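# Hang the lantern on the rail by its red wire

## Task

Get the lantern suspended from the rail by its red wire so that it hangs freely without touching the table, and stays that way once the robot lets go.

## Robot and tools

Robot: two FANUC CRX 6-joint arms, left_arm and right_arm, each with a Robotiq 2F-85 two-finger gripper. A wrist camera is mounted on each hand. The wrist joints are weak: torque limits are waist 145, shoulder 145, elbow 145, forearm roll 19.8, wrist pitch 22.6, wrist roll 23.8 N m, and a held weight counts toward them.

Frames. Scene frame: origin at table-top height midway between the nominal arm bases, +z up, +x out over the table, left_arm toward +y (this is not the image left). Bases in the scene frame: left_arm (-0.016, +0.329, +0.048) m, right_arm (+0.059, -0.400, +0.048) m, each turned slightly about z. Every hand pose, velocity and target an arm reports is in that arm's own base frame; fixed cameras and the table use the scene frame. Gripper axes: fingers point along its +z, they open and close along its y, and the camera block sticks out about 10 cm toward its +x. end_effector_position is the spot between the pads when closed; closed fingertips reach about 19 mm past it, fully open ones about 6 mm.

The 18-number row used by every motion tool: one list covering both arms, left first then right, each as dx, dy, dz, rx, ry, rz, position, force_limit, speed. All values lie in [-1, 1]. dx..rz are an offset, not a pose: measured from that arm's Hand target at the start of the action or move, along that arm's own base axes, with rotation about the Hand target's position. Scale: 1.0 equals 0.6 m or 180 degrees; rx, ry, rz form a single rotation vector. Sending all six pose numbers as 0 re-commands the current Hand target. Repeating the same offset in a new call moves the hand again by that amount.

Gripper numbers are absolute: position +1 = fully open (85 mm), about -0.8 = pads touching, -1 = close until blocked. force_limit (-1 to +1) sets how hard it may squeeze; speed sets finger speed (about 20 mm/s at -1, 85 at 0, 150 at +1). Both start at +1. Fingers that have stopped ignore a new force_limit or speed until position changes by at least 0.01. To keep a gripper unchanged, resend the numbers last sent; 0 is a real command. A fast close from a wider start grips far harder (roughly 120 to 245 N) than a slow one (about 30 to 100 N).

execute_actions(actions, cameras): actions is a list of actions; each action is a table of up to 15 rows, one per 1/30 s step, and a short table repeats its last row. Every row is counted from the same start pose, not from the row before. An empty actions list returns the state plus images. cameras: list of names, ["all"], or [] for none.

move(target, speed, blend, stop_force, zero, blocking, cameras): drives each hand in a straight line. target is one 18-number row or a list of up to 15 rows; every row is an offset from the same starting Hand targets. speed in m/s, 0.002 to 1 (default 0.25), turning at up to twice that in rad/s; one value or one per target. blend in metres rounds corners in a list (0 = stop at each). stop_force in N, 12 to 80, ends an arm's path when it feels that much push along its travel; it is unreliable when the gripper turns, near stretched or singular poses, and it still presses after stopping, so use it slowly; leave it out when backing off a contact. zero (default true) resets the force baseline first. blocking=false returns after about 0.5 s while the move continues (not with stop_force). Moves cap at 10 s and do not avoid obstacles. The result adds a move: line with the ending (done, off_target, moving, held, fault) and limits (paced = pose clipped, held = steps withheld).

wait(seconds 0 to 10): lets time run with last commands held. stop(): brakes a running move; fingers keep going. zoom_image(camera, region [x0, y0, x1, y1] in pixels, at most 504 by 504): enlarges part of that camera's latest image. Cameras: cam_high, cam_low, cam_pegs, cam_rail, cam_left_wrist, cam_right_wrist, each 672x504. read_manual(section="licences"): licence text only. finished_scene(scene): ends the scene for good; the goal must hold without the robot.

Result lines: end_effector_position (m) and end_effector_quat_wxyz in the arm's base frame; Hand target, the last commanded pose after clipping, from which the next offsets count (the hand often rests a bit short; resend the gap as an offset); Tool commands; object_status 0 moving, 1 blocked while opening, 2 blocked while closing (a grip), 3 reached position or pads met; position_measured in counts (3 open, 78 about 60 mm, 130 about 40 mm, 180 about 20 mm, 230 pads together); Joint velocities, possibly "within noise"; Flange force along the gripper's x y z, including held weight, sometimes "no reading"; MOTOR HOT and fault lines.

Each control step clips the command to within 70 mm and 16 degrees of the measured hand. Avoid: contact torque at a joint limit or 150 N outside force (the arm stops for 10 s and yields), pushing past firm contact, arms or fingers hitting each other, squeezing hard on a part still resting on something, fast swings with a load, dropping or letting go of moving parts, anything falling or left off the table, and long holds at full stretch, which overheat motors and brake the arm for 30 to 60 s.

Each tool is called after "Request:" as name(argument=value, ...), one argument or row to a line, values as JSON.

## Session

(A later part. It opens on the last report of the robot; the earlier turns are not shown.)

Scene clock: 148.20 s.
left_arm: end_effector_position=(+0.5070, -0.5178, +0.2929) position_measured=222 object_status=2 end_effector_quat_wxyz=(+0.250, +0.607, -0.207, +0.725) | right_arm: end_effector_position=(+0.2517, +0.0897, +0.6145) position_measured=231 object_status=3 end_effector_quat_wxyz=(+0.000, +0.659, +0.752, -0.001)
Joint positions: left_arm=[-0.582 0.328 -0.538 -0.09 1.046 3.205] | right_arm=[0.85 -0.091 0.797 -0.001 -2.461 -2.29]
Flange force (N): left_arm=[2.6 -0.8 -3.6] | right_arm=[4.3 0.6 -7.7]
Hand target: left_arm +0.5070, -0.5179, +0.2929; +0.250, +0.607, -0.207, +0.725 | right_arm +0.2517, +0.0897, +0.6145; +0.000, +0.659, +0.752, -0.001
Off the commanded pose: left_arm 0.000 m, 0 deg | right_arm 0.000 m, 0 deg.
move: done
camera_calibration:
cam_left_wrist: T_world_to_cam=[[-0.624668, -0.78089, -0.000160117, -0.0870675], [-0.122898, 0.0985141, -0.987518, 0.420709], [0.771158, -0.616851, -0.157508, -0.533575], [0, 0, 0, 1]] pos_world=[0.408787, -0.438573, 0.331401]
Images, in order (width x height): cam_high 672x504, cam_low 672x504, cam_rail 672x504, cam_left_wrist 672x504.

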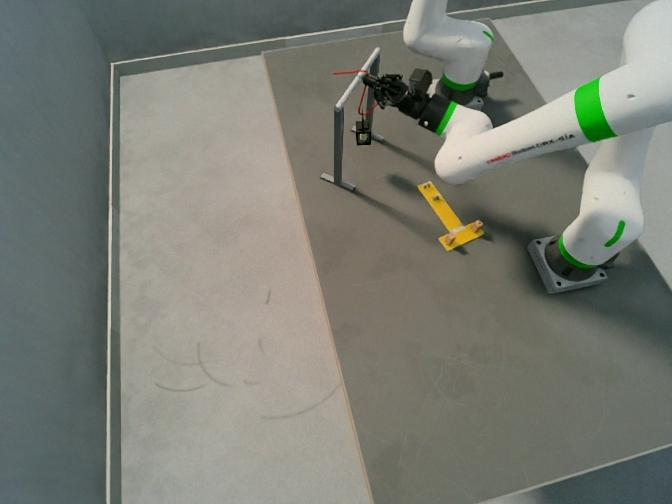

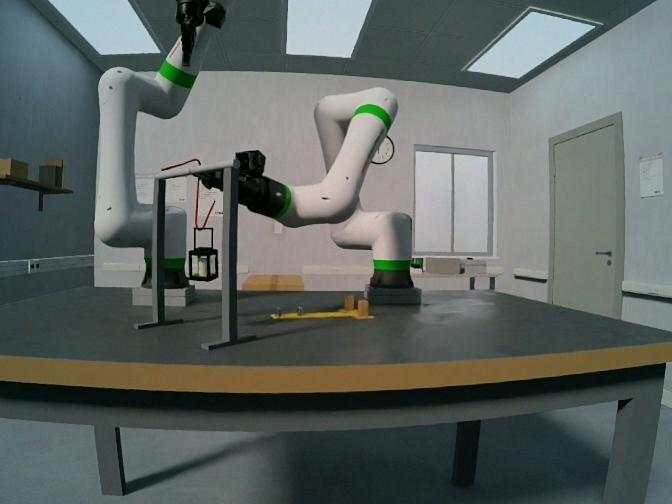

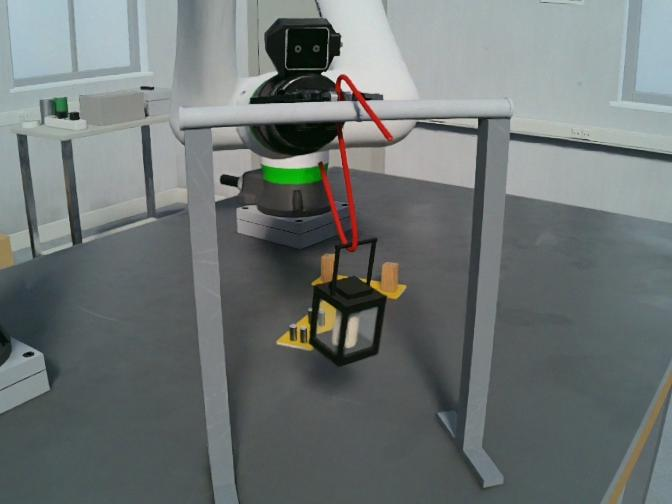

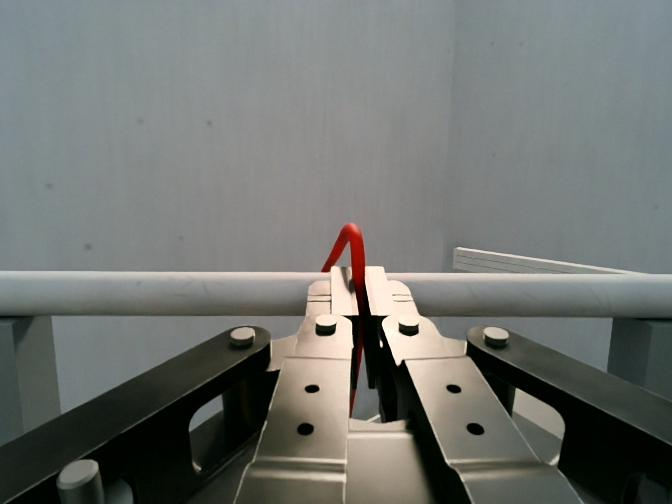

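Request:
move(
  target=[
    [0,0,-0.045,0,0,0,-1,-0.6,-0.9,0,0,0,0,0,0,-1,-0.6,-0.8],
  ],
  speed=0.05,
  cameras=["cam_low","cam_rail","cam_high","cam_left_wrist"],
)

Request:
zoom_image(
  camera="cam_low",
  region=[140, 110, 300, 270],
)

Request:
zoom_image(
  camera="cam_rail",
  region=[220, 0, 440, 200],
)

Scene clock: 149.30 s.
left_arm: end_effector_position=(+0.5069, -0.5179, +0.2658) position_measured=222 object_status=2 end_effector_quat_wxyz=(+0.250, +0.607, -0.207, +0.725) | right_arm: end_effector_position=(+0.2517, +0.0897, +0.6145) position_measured=231 object_status=3 end_effector_quat_wxyz=(+0.000, +0.659, +0.752, -0.001)
Joint positions: left_arm=[-0.582 0.391 -0.546 -0.087 1.116 3.198] | right_arm=[0.85 -0.091 0.797 -0.001 -2.461 -2.29]
Flange force (N): left_arm=[11.9 -0.8 4.0] | right_arm=[4.1 1.8 -8.9]
Hand target: left_arm +0.5070, -0.5179, +0.2659; +0.250, +0.607, -0.207, +0.725 | right_arm +0.2517, +0.0897, +0.6145; +0.000, +0.659, +0.752, -0.001
Off the commanded pose: left_arm 0.000 m, 0 deg | right_arm 0.000 m, 0 deg.
move: done
camera_calibration:
cam_left_wrist: T_world_to_cam=[[-0.624779, -0.780802, -0.000153284, -0.0871303], [-0.123043, 0.0986495, -0.987486, 0.394054], [0.771046, -0.616941, -0.157706, -0.537761], [0, 0, 0, 1]] pos_world=[0.408687, -0.438672, 0.304302]
Images, in order (width x height): cam_high 672x504, cam_low 672x504, cam_rail 672x504, cam_left_wrist 672x504.

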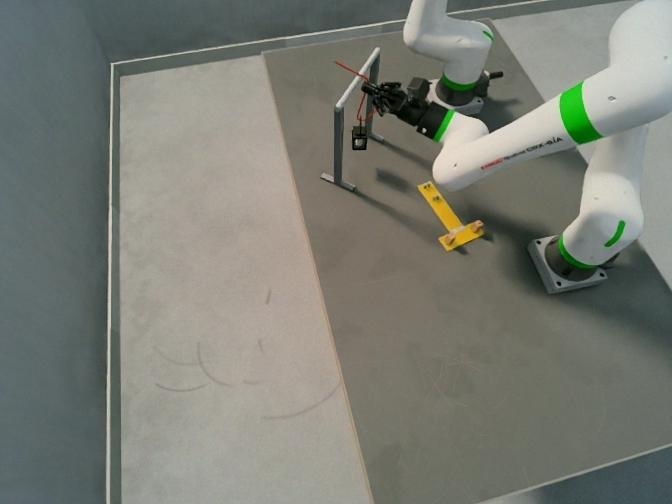

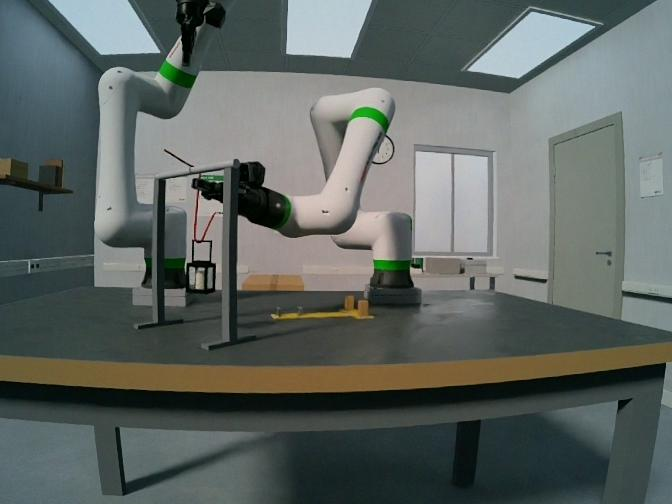

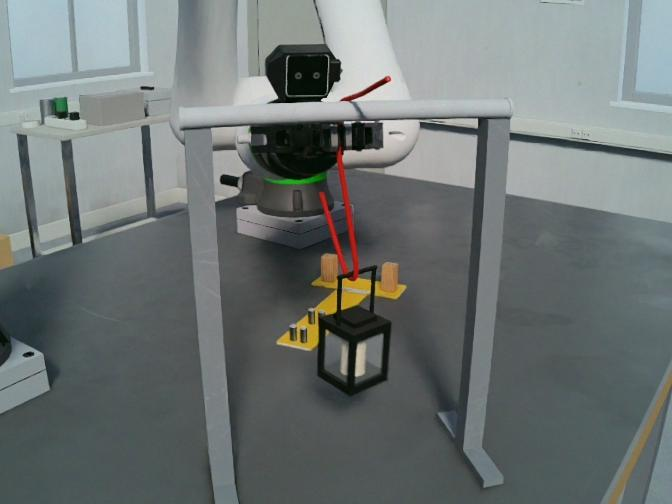

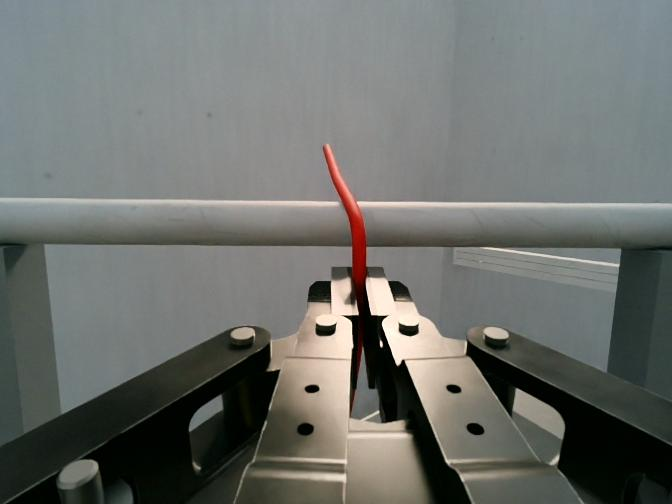

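Scaled by 3.150 from the camera's 672x504 image, which has a finer 960x720 frame.

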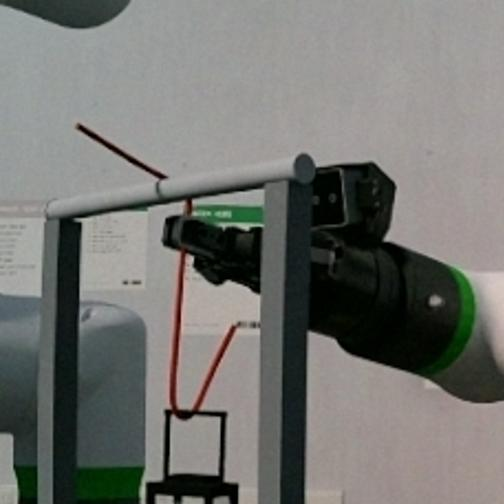

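Scaled by 2.291 from the camera's 672x504 image, which has a finer 960x720 frame.

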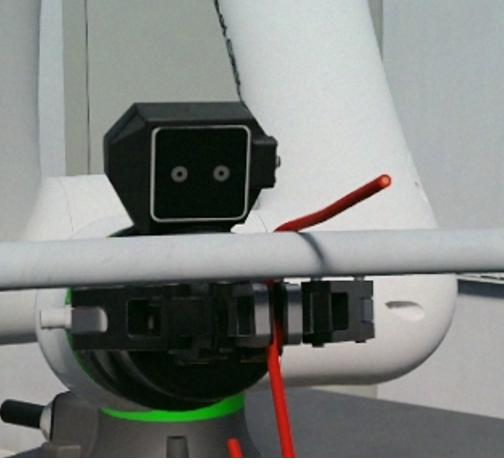

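Request:
move(
  target=[0.0215,-0.0168,0.003,0,0,0,-1,-0.6,-0.9,0,0,0,0,0,0,-1,-0.6,-0.8],
  speed=0.04,
  cameras=["cam_low","cam_rail","cam_left_wrist","cam_high"],
)

Request:
zoom_image(
  camera="cam_low",
  region=[140, 110, 300, 270],
)

Request:
zoom_image(
  camera="cam_high",
  region=[320, 30, 440, 135],
)

Scene clock: 150.23 s.
left_arm: end_effector_position=(+0.5199, -0.5280, +0.2677) position_measured=222 object_status=2 end_effector_quat_wxyz=(+0.250, +0.607, -0.207, +0.725) | right_arm: end_effector_position=(+0.2517, +0.0897, +0.6145) position_measured=231 object_status=3 end_effector_quat_wxyz=(+0.000, +0.659, +0.752, -0.001)
Joint positions: left_arm=[-0.585 0.414 -0.501 -0.085 1.094 3.198] | right_arm=[0.85 -0.091 0.797 -0.001 -2.461 -2.29]
Flange force (N): left_arm=[7.5 -0.1 -9.9] | right_arm=[4.7 1.0 -8.5]
Hand target: left_arm +0.5199, -0.5280, +0.2677; +0.250, +0.607, -0.207, +0.725 | right_arm +0.2517, +0.0897, +0.6145; +0.000, +0.659, +0.752, -0.001
Off the commanded pose: left_arm 0.000 m, 0 deg | right_arm 0.000 m, 0 deg.
move: done
camera_calibration:
cam_left_wrist: T_world_to_cam=[[-0.624786, -0.780796, -0.000215575, -0.0868533], [-0.122927, 0.0986378, -0.987502, 0.398454], [0.771058, -0.616951, -0.157608, -0.553616], [0, 0, 0, 1]] pos_world=[0.421587, -0.448672, 0.306201]
Images, in order (width x height): cam_high 672x504, cam_low 672x504, cam_rail 672x504, cam_left_wrist 672x504.

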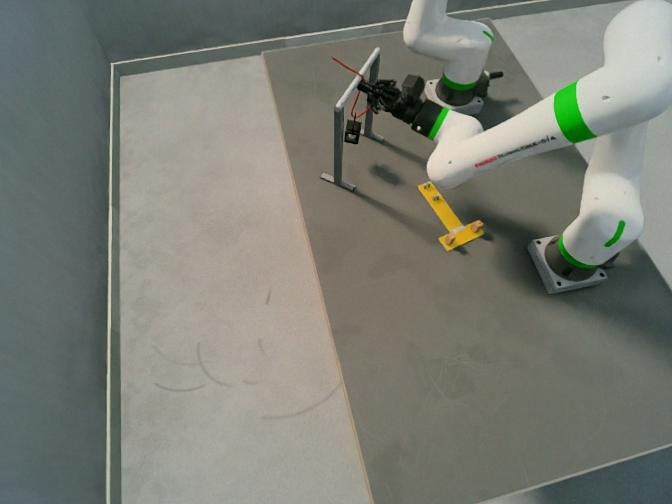

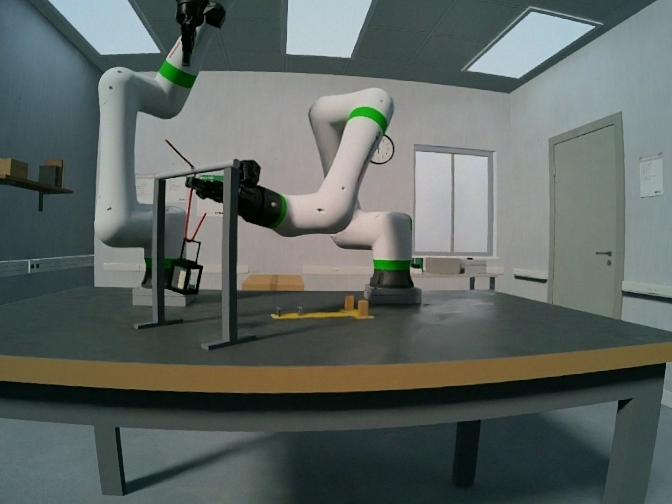

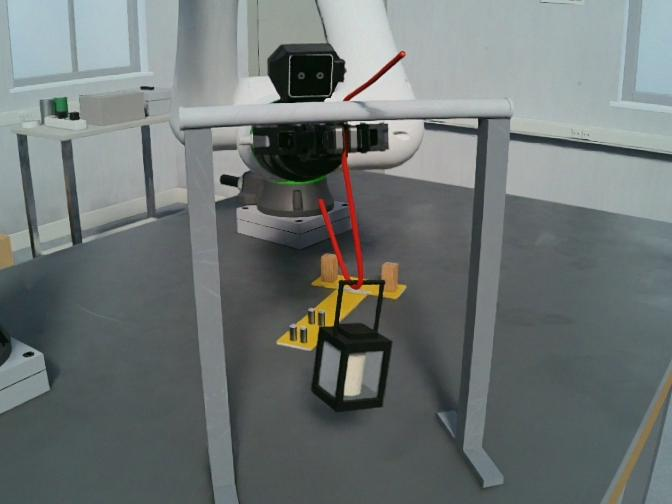

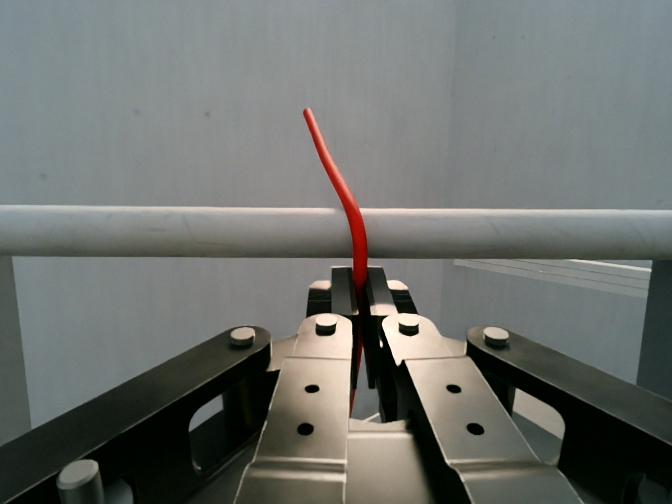

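Scaled by 3.150 from the camera's 672x504 image, which has a finer 960x720 frame.

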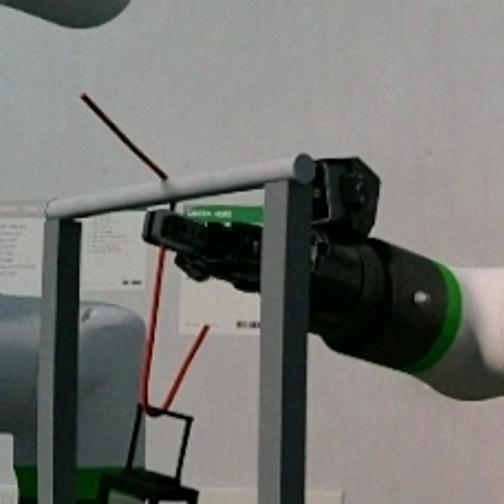

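Scaled by 4.200 from the camera's 672x504 image, which has a finer 960x720 frame.

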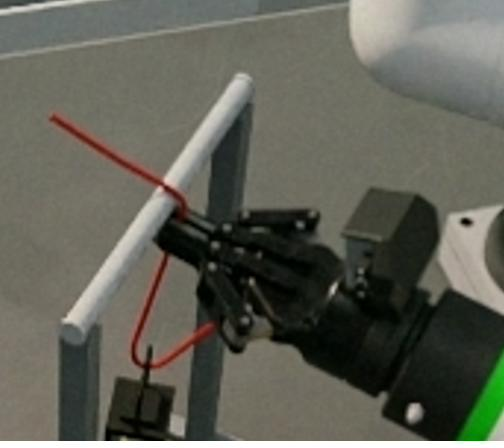

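Request:
move(
  target=[
    [0,0,0,0,0,0,-1,-0.6,-0.9,0.4,0.0848,-0.19,0,0,-0.2756,-1,-0.6,-0.8],
    [0,0,0,0,0,0,-1,-0.6,-0.9,0.4,0.0848,-0.345,0,0,-0.2756,-1,-0.6,-0.8],
  ],
  speed=0.15,
  cameras=["cam_low","cam_rail","cam_left_wrist","cam_high","cam_right_wrist"],
)

Scene clock: 155.50 s.
left_arm: end_effector_position=(+0.5199, -0.5280, +0.2677) position_measured=222 object_status=2 end_effector_quat_wxyz=(+0.250, +0.607, -0.207, +0.725) | right_arm: end_effector_position=(+0.4917, +0.1406, +0.4075) position_measured=231 object_status=3 end_effector_quat_wxyz=(-0.001, +0.914, +0.406, -0.001)
Joint positions: left_arm=[-0.585 0.414 -0.501 -0.085 1.094 3.198] | right_arm=[0.535 0.213 0.531 -0.001 -1.89 -2.84]
Flange force (N): left_arm=[7.1 -0.3 -9.3] | right_arm=[10.2 3.3 -7.3]
Hand target: left_arm +0.5199, -0.5280, +0.2677; +0.250, +0.607, -0.207, +0.725 | right_arm +0.4917, +0.1406, +0.4075; -0.001, +0.914, +0.406, -0.001
Off the commanded pose: left_arm 0.000 m, 0 deg | right_arm 0.000 m, 0 deg.
move: done
camera_calibration:
cam_left_wrist: T_world_to_cam=[[-0.624786, -0.780796, -0.000215575, -0.0867908], [-0.122927, 0.0986378, -0.987502, 0.398467], [0.771058, -0.616951, -0.157608, -0.553694], [0, 0, 0, 1]] pos_world=[0.421687, -0.448672, 0.306201]
cam_right_wrist: T_world_to_cam=[[0.741683, -0.669869, 0.0343757, -0.276074], [-0.642011, -0.694131, 0.325582, 0.297127], [-0.194236, -0.263548, -0.944889, 0.646999], [0, 0, 0, 1]] pos_world=[0.521188, 0.191827, 0.524093]
Images, in order (width x height): cam_high 672x504, cam_low 672x504, cam_rail 672x504, cam_left_wrist 672x504, cam_right_wrist 672x504.

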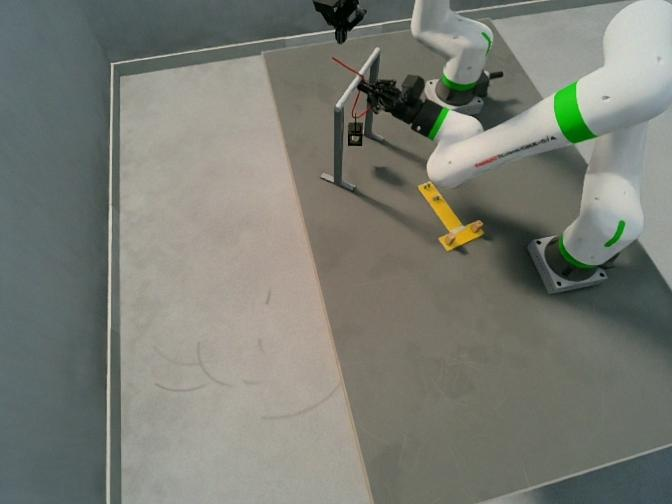

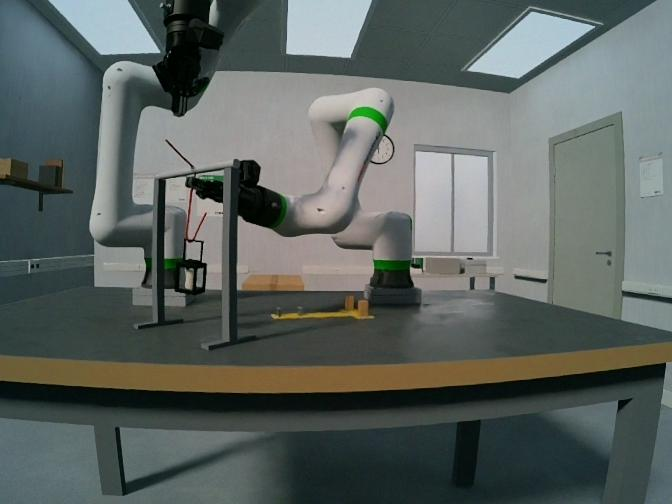

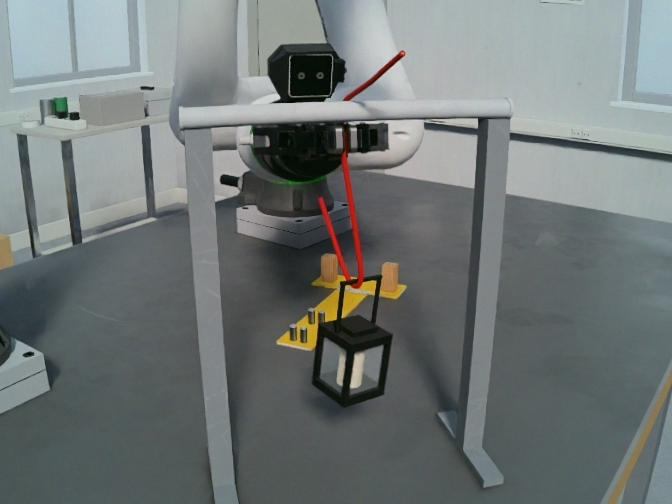

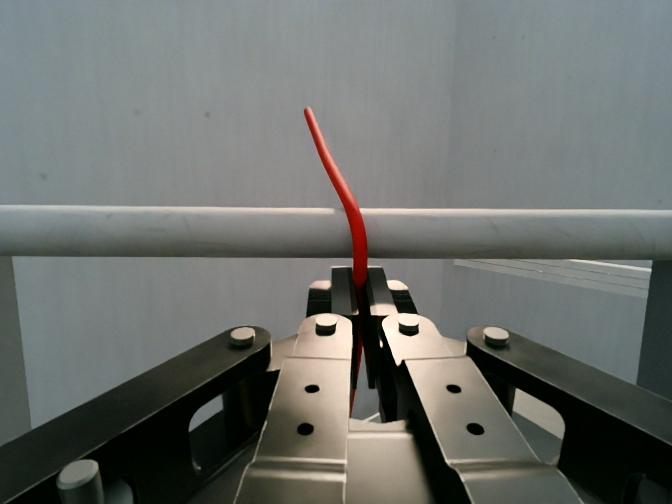

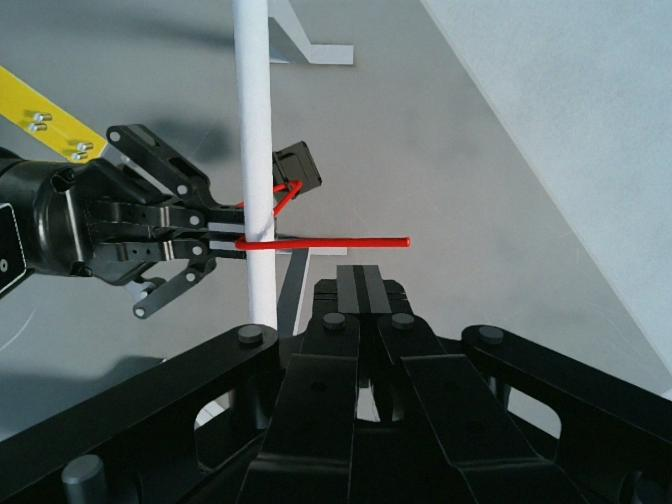

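Request:
move(
  target=[
    [0,0,0,0,0,0,-1,-0.6,-0.9,-0.0117,-0.0025,-0.129,0,0,0,-1,-1,-0.8],
    [0,0,0,0,0,0,-1,-0.6,-0.9,-0.0167,0.002,-0.196,0,0,0,-1,-1,-0.8],
    [0,0,0,0,0,0,-1,-0.6,-0.9,-0.0217,0.006,-0.263,0,0,0,-1,-1,-0.8],
  ],
  speed=0.04,
  cameras=["cam_low","cam_rail","cam_left_wrist","cam_high","cam_right_wrist"],
)

Request:
zoom_image(
  camera="cam_low",
  region=[140, 110, 300, 270],
)

Scene clock: 160.47 s.
left_arm: end_effector_position=(+0.5199, -0.5280, +0.2677) position_measured=222 object_status=2 end_effector_quat_wxyz=(+0.250, +0.607, -0.207, +0.725) | right_arm: end_effector_position=(+0.4788, +0.1442, +0.2500) position_measured=231 object_status=3 end_effector_quat_wxyz=(-0.001, +0.914, +0.406, +0.000)
Joint positions: left_arm=[-0.585 0.414 -0.501 -0.085 1.094 3.198] | right_arm=[0.555 0.132 0.065 -0.001 -1.504 -2.86]
Flange force (N): left_arm=[12.8 0.7 -11.6] | right_arm=[-9.0 9.7 -116.7]
Hand target: left_arm +0.5199, -0.5280, +0.2677; +0.250, +0.607, -0.207, +0.725 | right_arm +0.4787, +0.1442, +0.2497; -0.001, +0.914, +0.406, -0.001
Off the commanded pose: left_arm 0.000 m, 0 deg | right_arm 0.000 m, 0 deg.
move: done
camera_calibration:
cam_left_wrist: T_world_to_cam=[[-0.624786, -0.780796, -0.000215575, -0.0869313], [-0.122927, 0.0986378, -0.987502, 0.398464], [0.771058, -0.616951, -0.157608, -0.553678], [0, 0, 0, 1]] pos_world=[0.421587, -0.448772, 0.306201]
cam_right_wrist: T_world_to_cam=[[0.741665, -0.669876, 0.0346258, -0.258679], [-0.642186, -0.694203, 0.325084, 0.34271], [-0.193728, -0.263339, -0.945051, 0.496315], [0, 0, 0, 1]] pos_world=[0.508087, 0.195327, 0.366591]
Images, in order (width x height): cam_high 672x504, cam_low 672x504, cam_rail 672x504, cam_left_wrist 672x504, cam_right_wrist 672x504.

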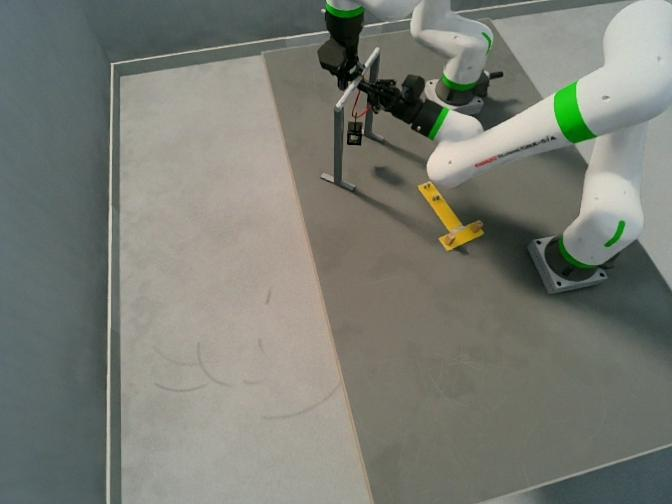

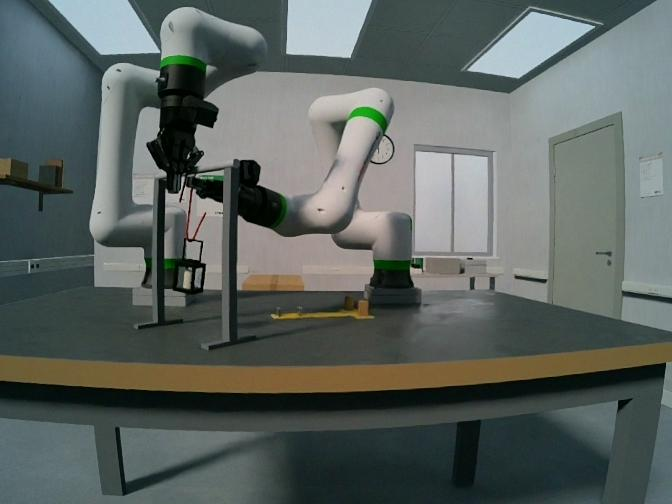

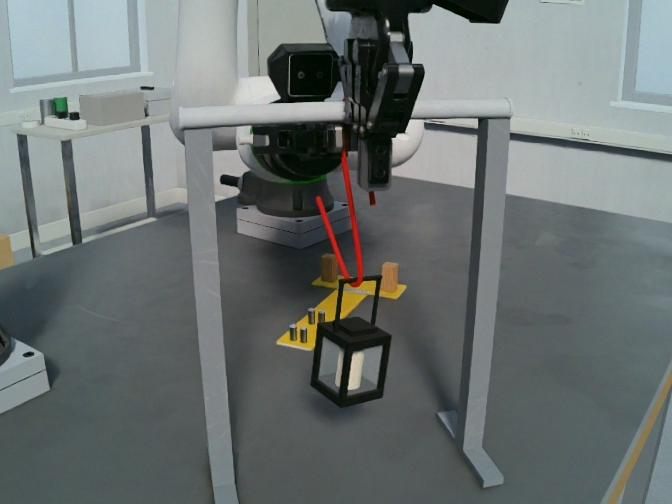

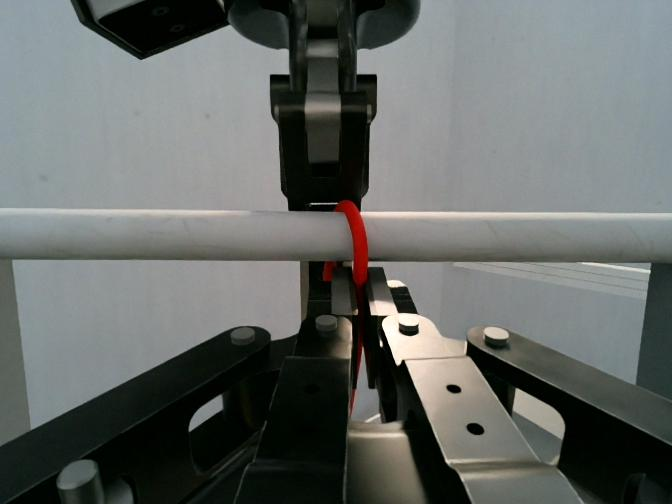

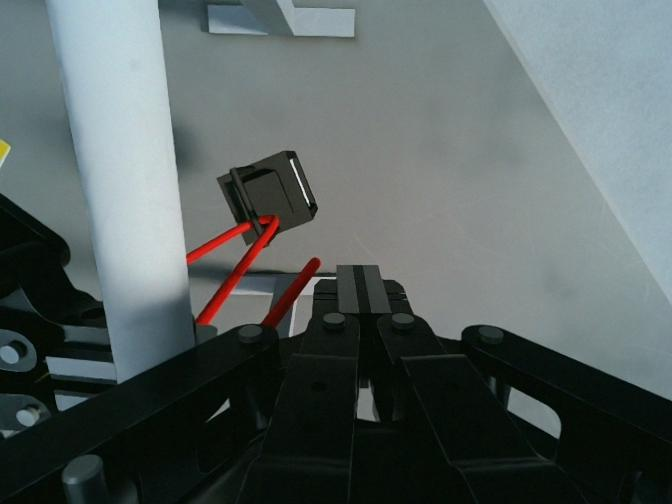

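Scaled by 3.150 from the camera's 672x504 image, which has a finer 960x720 frame.

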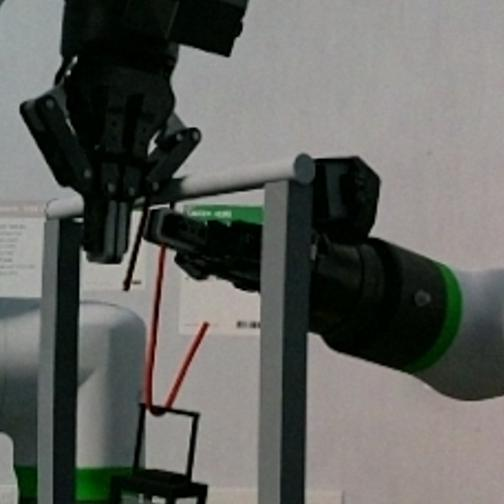

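Request:
move(
  target=[
    [0,0,0,0,0,0,-1,-0.6,-0.9,0.02,-0.018,0.02,0,0,0,-1,-1,-0.8],
    [0,0,0,0,0,0,-1,-0.6,-0.9,0.06,-0.05,0.02,0,0,0,-1,-1,-0.8],
    [0,0,0,0,0,0,-1,-0.6,-0.9,0.06,-0.05,0.45,0,0,0,-1,-1,-0.8],
  ],
  speed=0.1,
  cameras=["cam_low","cam_left_wrist"],
)

Request:
zoom_image(
  camera="cam_low",
  region=[140, 110, 300, 270],
)

Scene clock: 165.00 s.
left_arm: end_effector_position=(+0.5199, -0.5280, +0.2677) position_measured=222 object_status=2 end_effector_quat_wxyz=(+0.250, +0.607, -0.207, +0.725) | right_arm: end_effector_position=(+0.5147, +0.1142, +0.5197) position_measured=231 object_status=3 end_effector_quat_wxyz=(-0.001, +0.914, +0.406, -0.001)
Joint positions: left_arm=[-0.585 0.414 -0.501 -0.085 1.094 3.198] | right_arm=[0.467 0.474 1.19 -0.002 -2.289 -2.773]
Flange force (N): left_arm=[11.6 -2.3 -1.6] | right_arm=no reading
Hand target: left_arm +0.5199, -0.5280, +0.2677; +0.250, +0.607, -0.207, +0.725 | right_arm +0.5147, +0.1142, +0.5197; -0.001, +0.914, +0.406, -0.001
Off the commanded pose: left_arm 0.000 m, 0 deg | right_arm 0.000 m, 0 deg.
move: done
camera_calibration:
cam_left_wrist: T_world_to_cam=[[-0.624786, -0.780796, -0.000215575, -0.0867908], [-0.122927, 0.0986378, -0.987502, 0.398467], [0.771058, -0.616951, -0.157608, -0.553694], [0, 0, 0, 1]] pos_world=[0.421687, -0.448672, 0.306201]
Images, in order (width x height): cam_low 672x504, cam_left_wrist 672x504.

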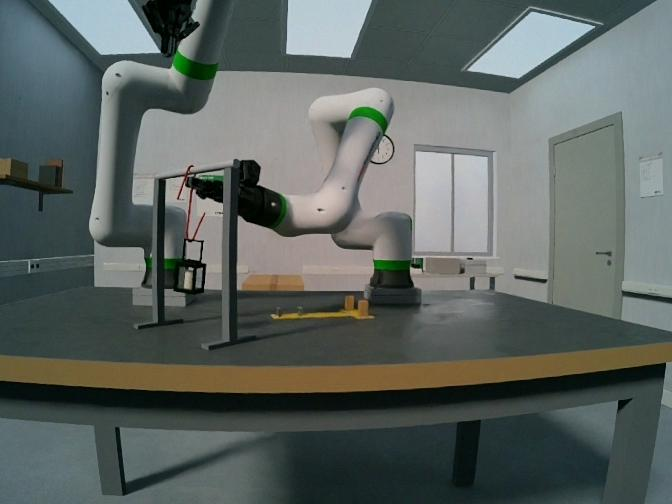

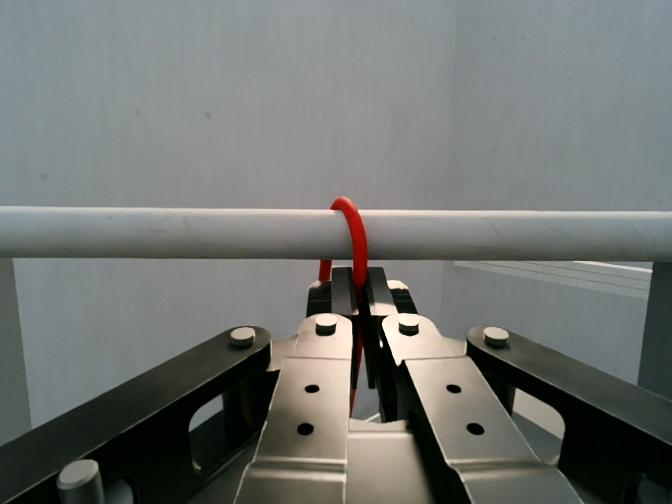

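Scaled by 3.150 from the camera's 672x504 image, which has a finer 960x720 frame.

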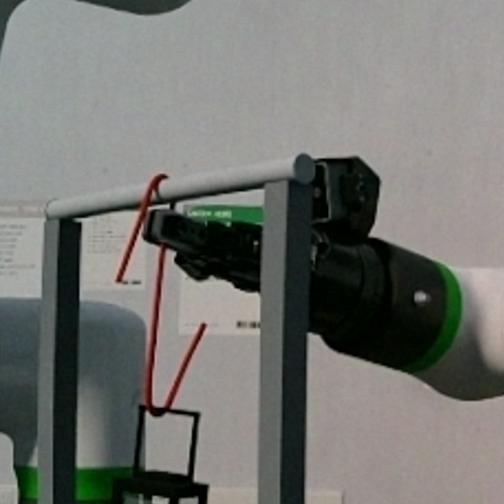

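Request:
move(
  target=[0,0,-0.004,0,0,0,-0.65,-0.6,-1,0,0,0,0,0,0,-1,-1,-0.8],
  speed=0.02,
)

Request:
wait(
  seconds=1.5,
)

Request:
move(
  target=[
    [0,0,0,0,0,0,-0.3,-0.6,-1,0,0,0,0,0,0,-1,-1,-0.8],
    [-0.16,0.125,0,0,0,0,-0.3,-0.6,-1,0,0,0,0,0,0,-1,-1,-0.8],
  ],
  speed=0.06,
)

Request:
wait(
  seconds=4,
  cameras=["cam_low","cam_rail"],
)

Scene clock: 165.93 s.
left_arm: end_effector_position=(+0.5198, -0.5280, +0.2653) position_measured=211 object_status=3 end_effector_quat_wxyz=(+0.250, +0.607, -0.207, +0.725) | right_arm: end_effector_position=(+0.5147, +0.1142, +0.5197) position_measured=231 object_status=3 end_effector_quat_wxyz=(-0.001, +0.914, +0.406, -0.001)
Joint positions: left_arm=[-0.585 0.42 -0.502 -0.085 1.1 3.197] | right_arm=[0.467 0.474 1.19 -0.002 -2.289 -2.773]
Flange force (N): left_arm=[3.5 -0.4 -1.5] | right_arm=no reading
Hand target: left_arm +0.5199, -0.5280, +0.2653; +0.250, +0.607, -0.207, +0.725 | right_arm +0.5147, +0.1142, +0.5197; -0.001, +0.914, +0.406, -0.001
Off the commanded pose: left_arm 0.000 m, 0 deg | right_arm 0.000 m, 0 deg.
move: done

Scene clock: 167.43 s.
left_arm: end_effector_position=(+0.5199, -0.5280, +0.2653) position_measured=211 object_status=3 end_effector_quat_wxyz=(+0.250, +0.607, -0.207, +0.725) | right_arm: end_effector_position=(+0.5147, +0.1142, +0.5197) position_measured=231 object_status=3 end_effector_quat_wxyz=(-0.001, +0.914, +0.406, -0.001)
Joint positions: left_arm=[-0.585 0.42 -0.502 -0.084 1.1 3.197] | right_arm=[0.467 0.474 1.19 -0.002 -2.289 -2.773]
Flange force (N): left_arm=[3.9 -0.5 -1.8] | right_arm=no reading
Hand target: left_arm +0.5199, -0.5280, +0.2653; +0.250, +0.607, -0.207, +0.725 | right_arm +0.5147, +0.1142, +0.5197; -0.001, +0.914, +0.406, -0.001
Tool commands: left_gripper/position=-0.65 left_gripper/force_limit=-0.6 left_gripper/speed=-1.0 right_gripper/position=-1.0 right_gripper/force_limit=-1.0 right_gripper/speed=-0.8
Off the commanded pose: left_arm 0.000 m, 0 deg | right_arm 0.000 m, 0 deg.
wait: 1.50 s; at rest by 0.17 s

Scene clock: 170.90 s.
left_arm: end_effector_position=(+0.4239, -0.4530, +0.2653) position_measured=167 object_status=3 end_effector_quat_wxyz=(+0.250, +0.607, -0.207, +0.725) | right_arm: end_effector_position=(+0.5147, +0.1142, +0.5197) position_measured=231 object_status=3 end_effector_quat_wxyz=(-0.001, +0.914, +0.406, -0.001)
Joint positions: left_arm=[-0.554 0.206 -0.823 -0.113 1.209 3.204] | right_arm=[0.467 0.474 1.19 -0.002 -2.289 -2.773]
Flange force (N): left_arm=[4.8 -0.7 -0.8] | right_arm=no reading
Hand target: left_arm +0.4239, -0.4530, +0.2653; +0.250, +0.607, -0.207, +0.725 | right_arm +0.5147, +0.1142, +0.5197; -0.001, +0.914, +0.406, -0.001
Off the commanded pose: left_arm 0.000 m, 0 deg | right_arm 0.000 m, 0 deg.
move: done

Scene clock: 174.90 s.
left_arm: end_effector_position=(+0.4239, -0.4530, +0.2653) position_measured=167 object_status=3 end_effector_quat_wxyz=(+0.250, +0.607, -0.207, +0.725) | right_arm: end_effector_position=(+0.5147, +0.1142, +0.5197) position_measured=231 object_status=3 end_effector_quat_wxyz=(-0.001, +0.914, +0.406, -0.001)
Joint positions: left_arm=[-0.554 0.206 -0.823 -0.113 1.209 3.204] | right_arm=[0.467 0.474 1.19 -0.002 -2.289 -2.773]
Flange force (N): left_arm=[4.6 -0.7 -1.2] | right_arm=no reading
Hand target: left_arm +0.4239, -0.4530, +0.2653; +0.250, +0.607, -0.207, +0.725 | right_arm +0.5147, +0.1142, +0.5197; -0.001, +0.914, +0.406, -0.001
Tool commands: left_gripper/position=-0.3 left_gripper/force_limit=-0.6 left_gripper/speed=-1.0 right_gripper/position=-1.0 right_gripper/force_limit=-1.0 right_gripper/speed=-0.8
Off the commanded pose: left_arm 0.000 m, 0 deg | right_arm 0.000 m, 0 deg.
wait: 4.00 s; at rest by 0.17 s
Images, in order (width x height): cam_low 672x504, cam_rail 672x504.

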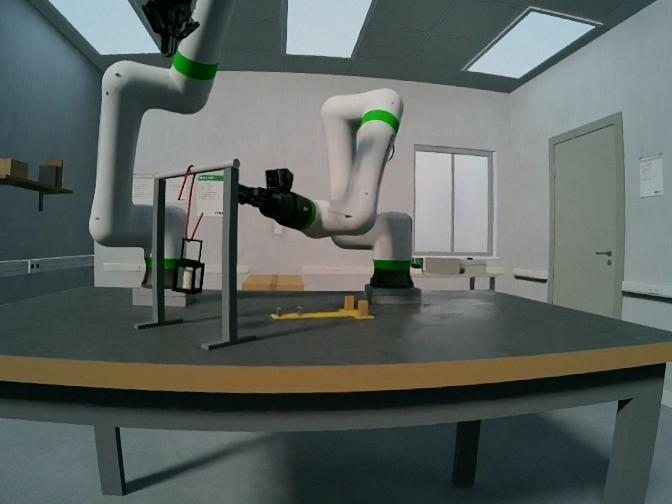

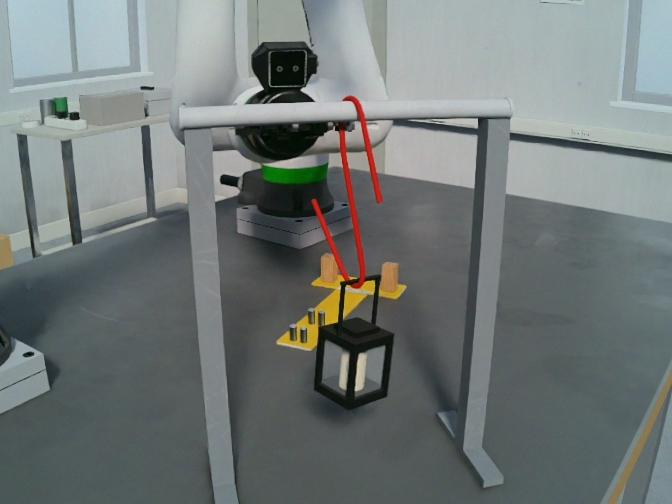

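Request:
finished_scene(
  scene=2,
)

The scene is finished: the task was done.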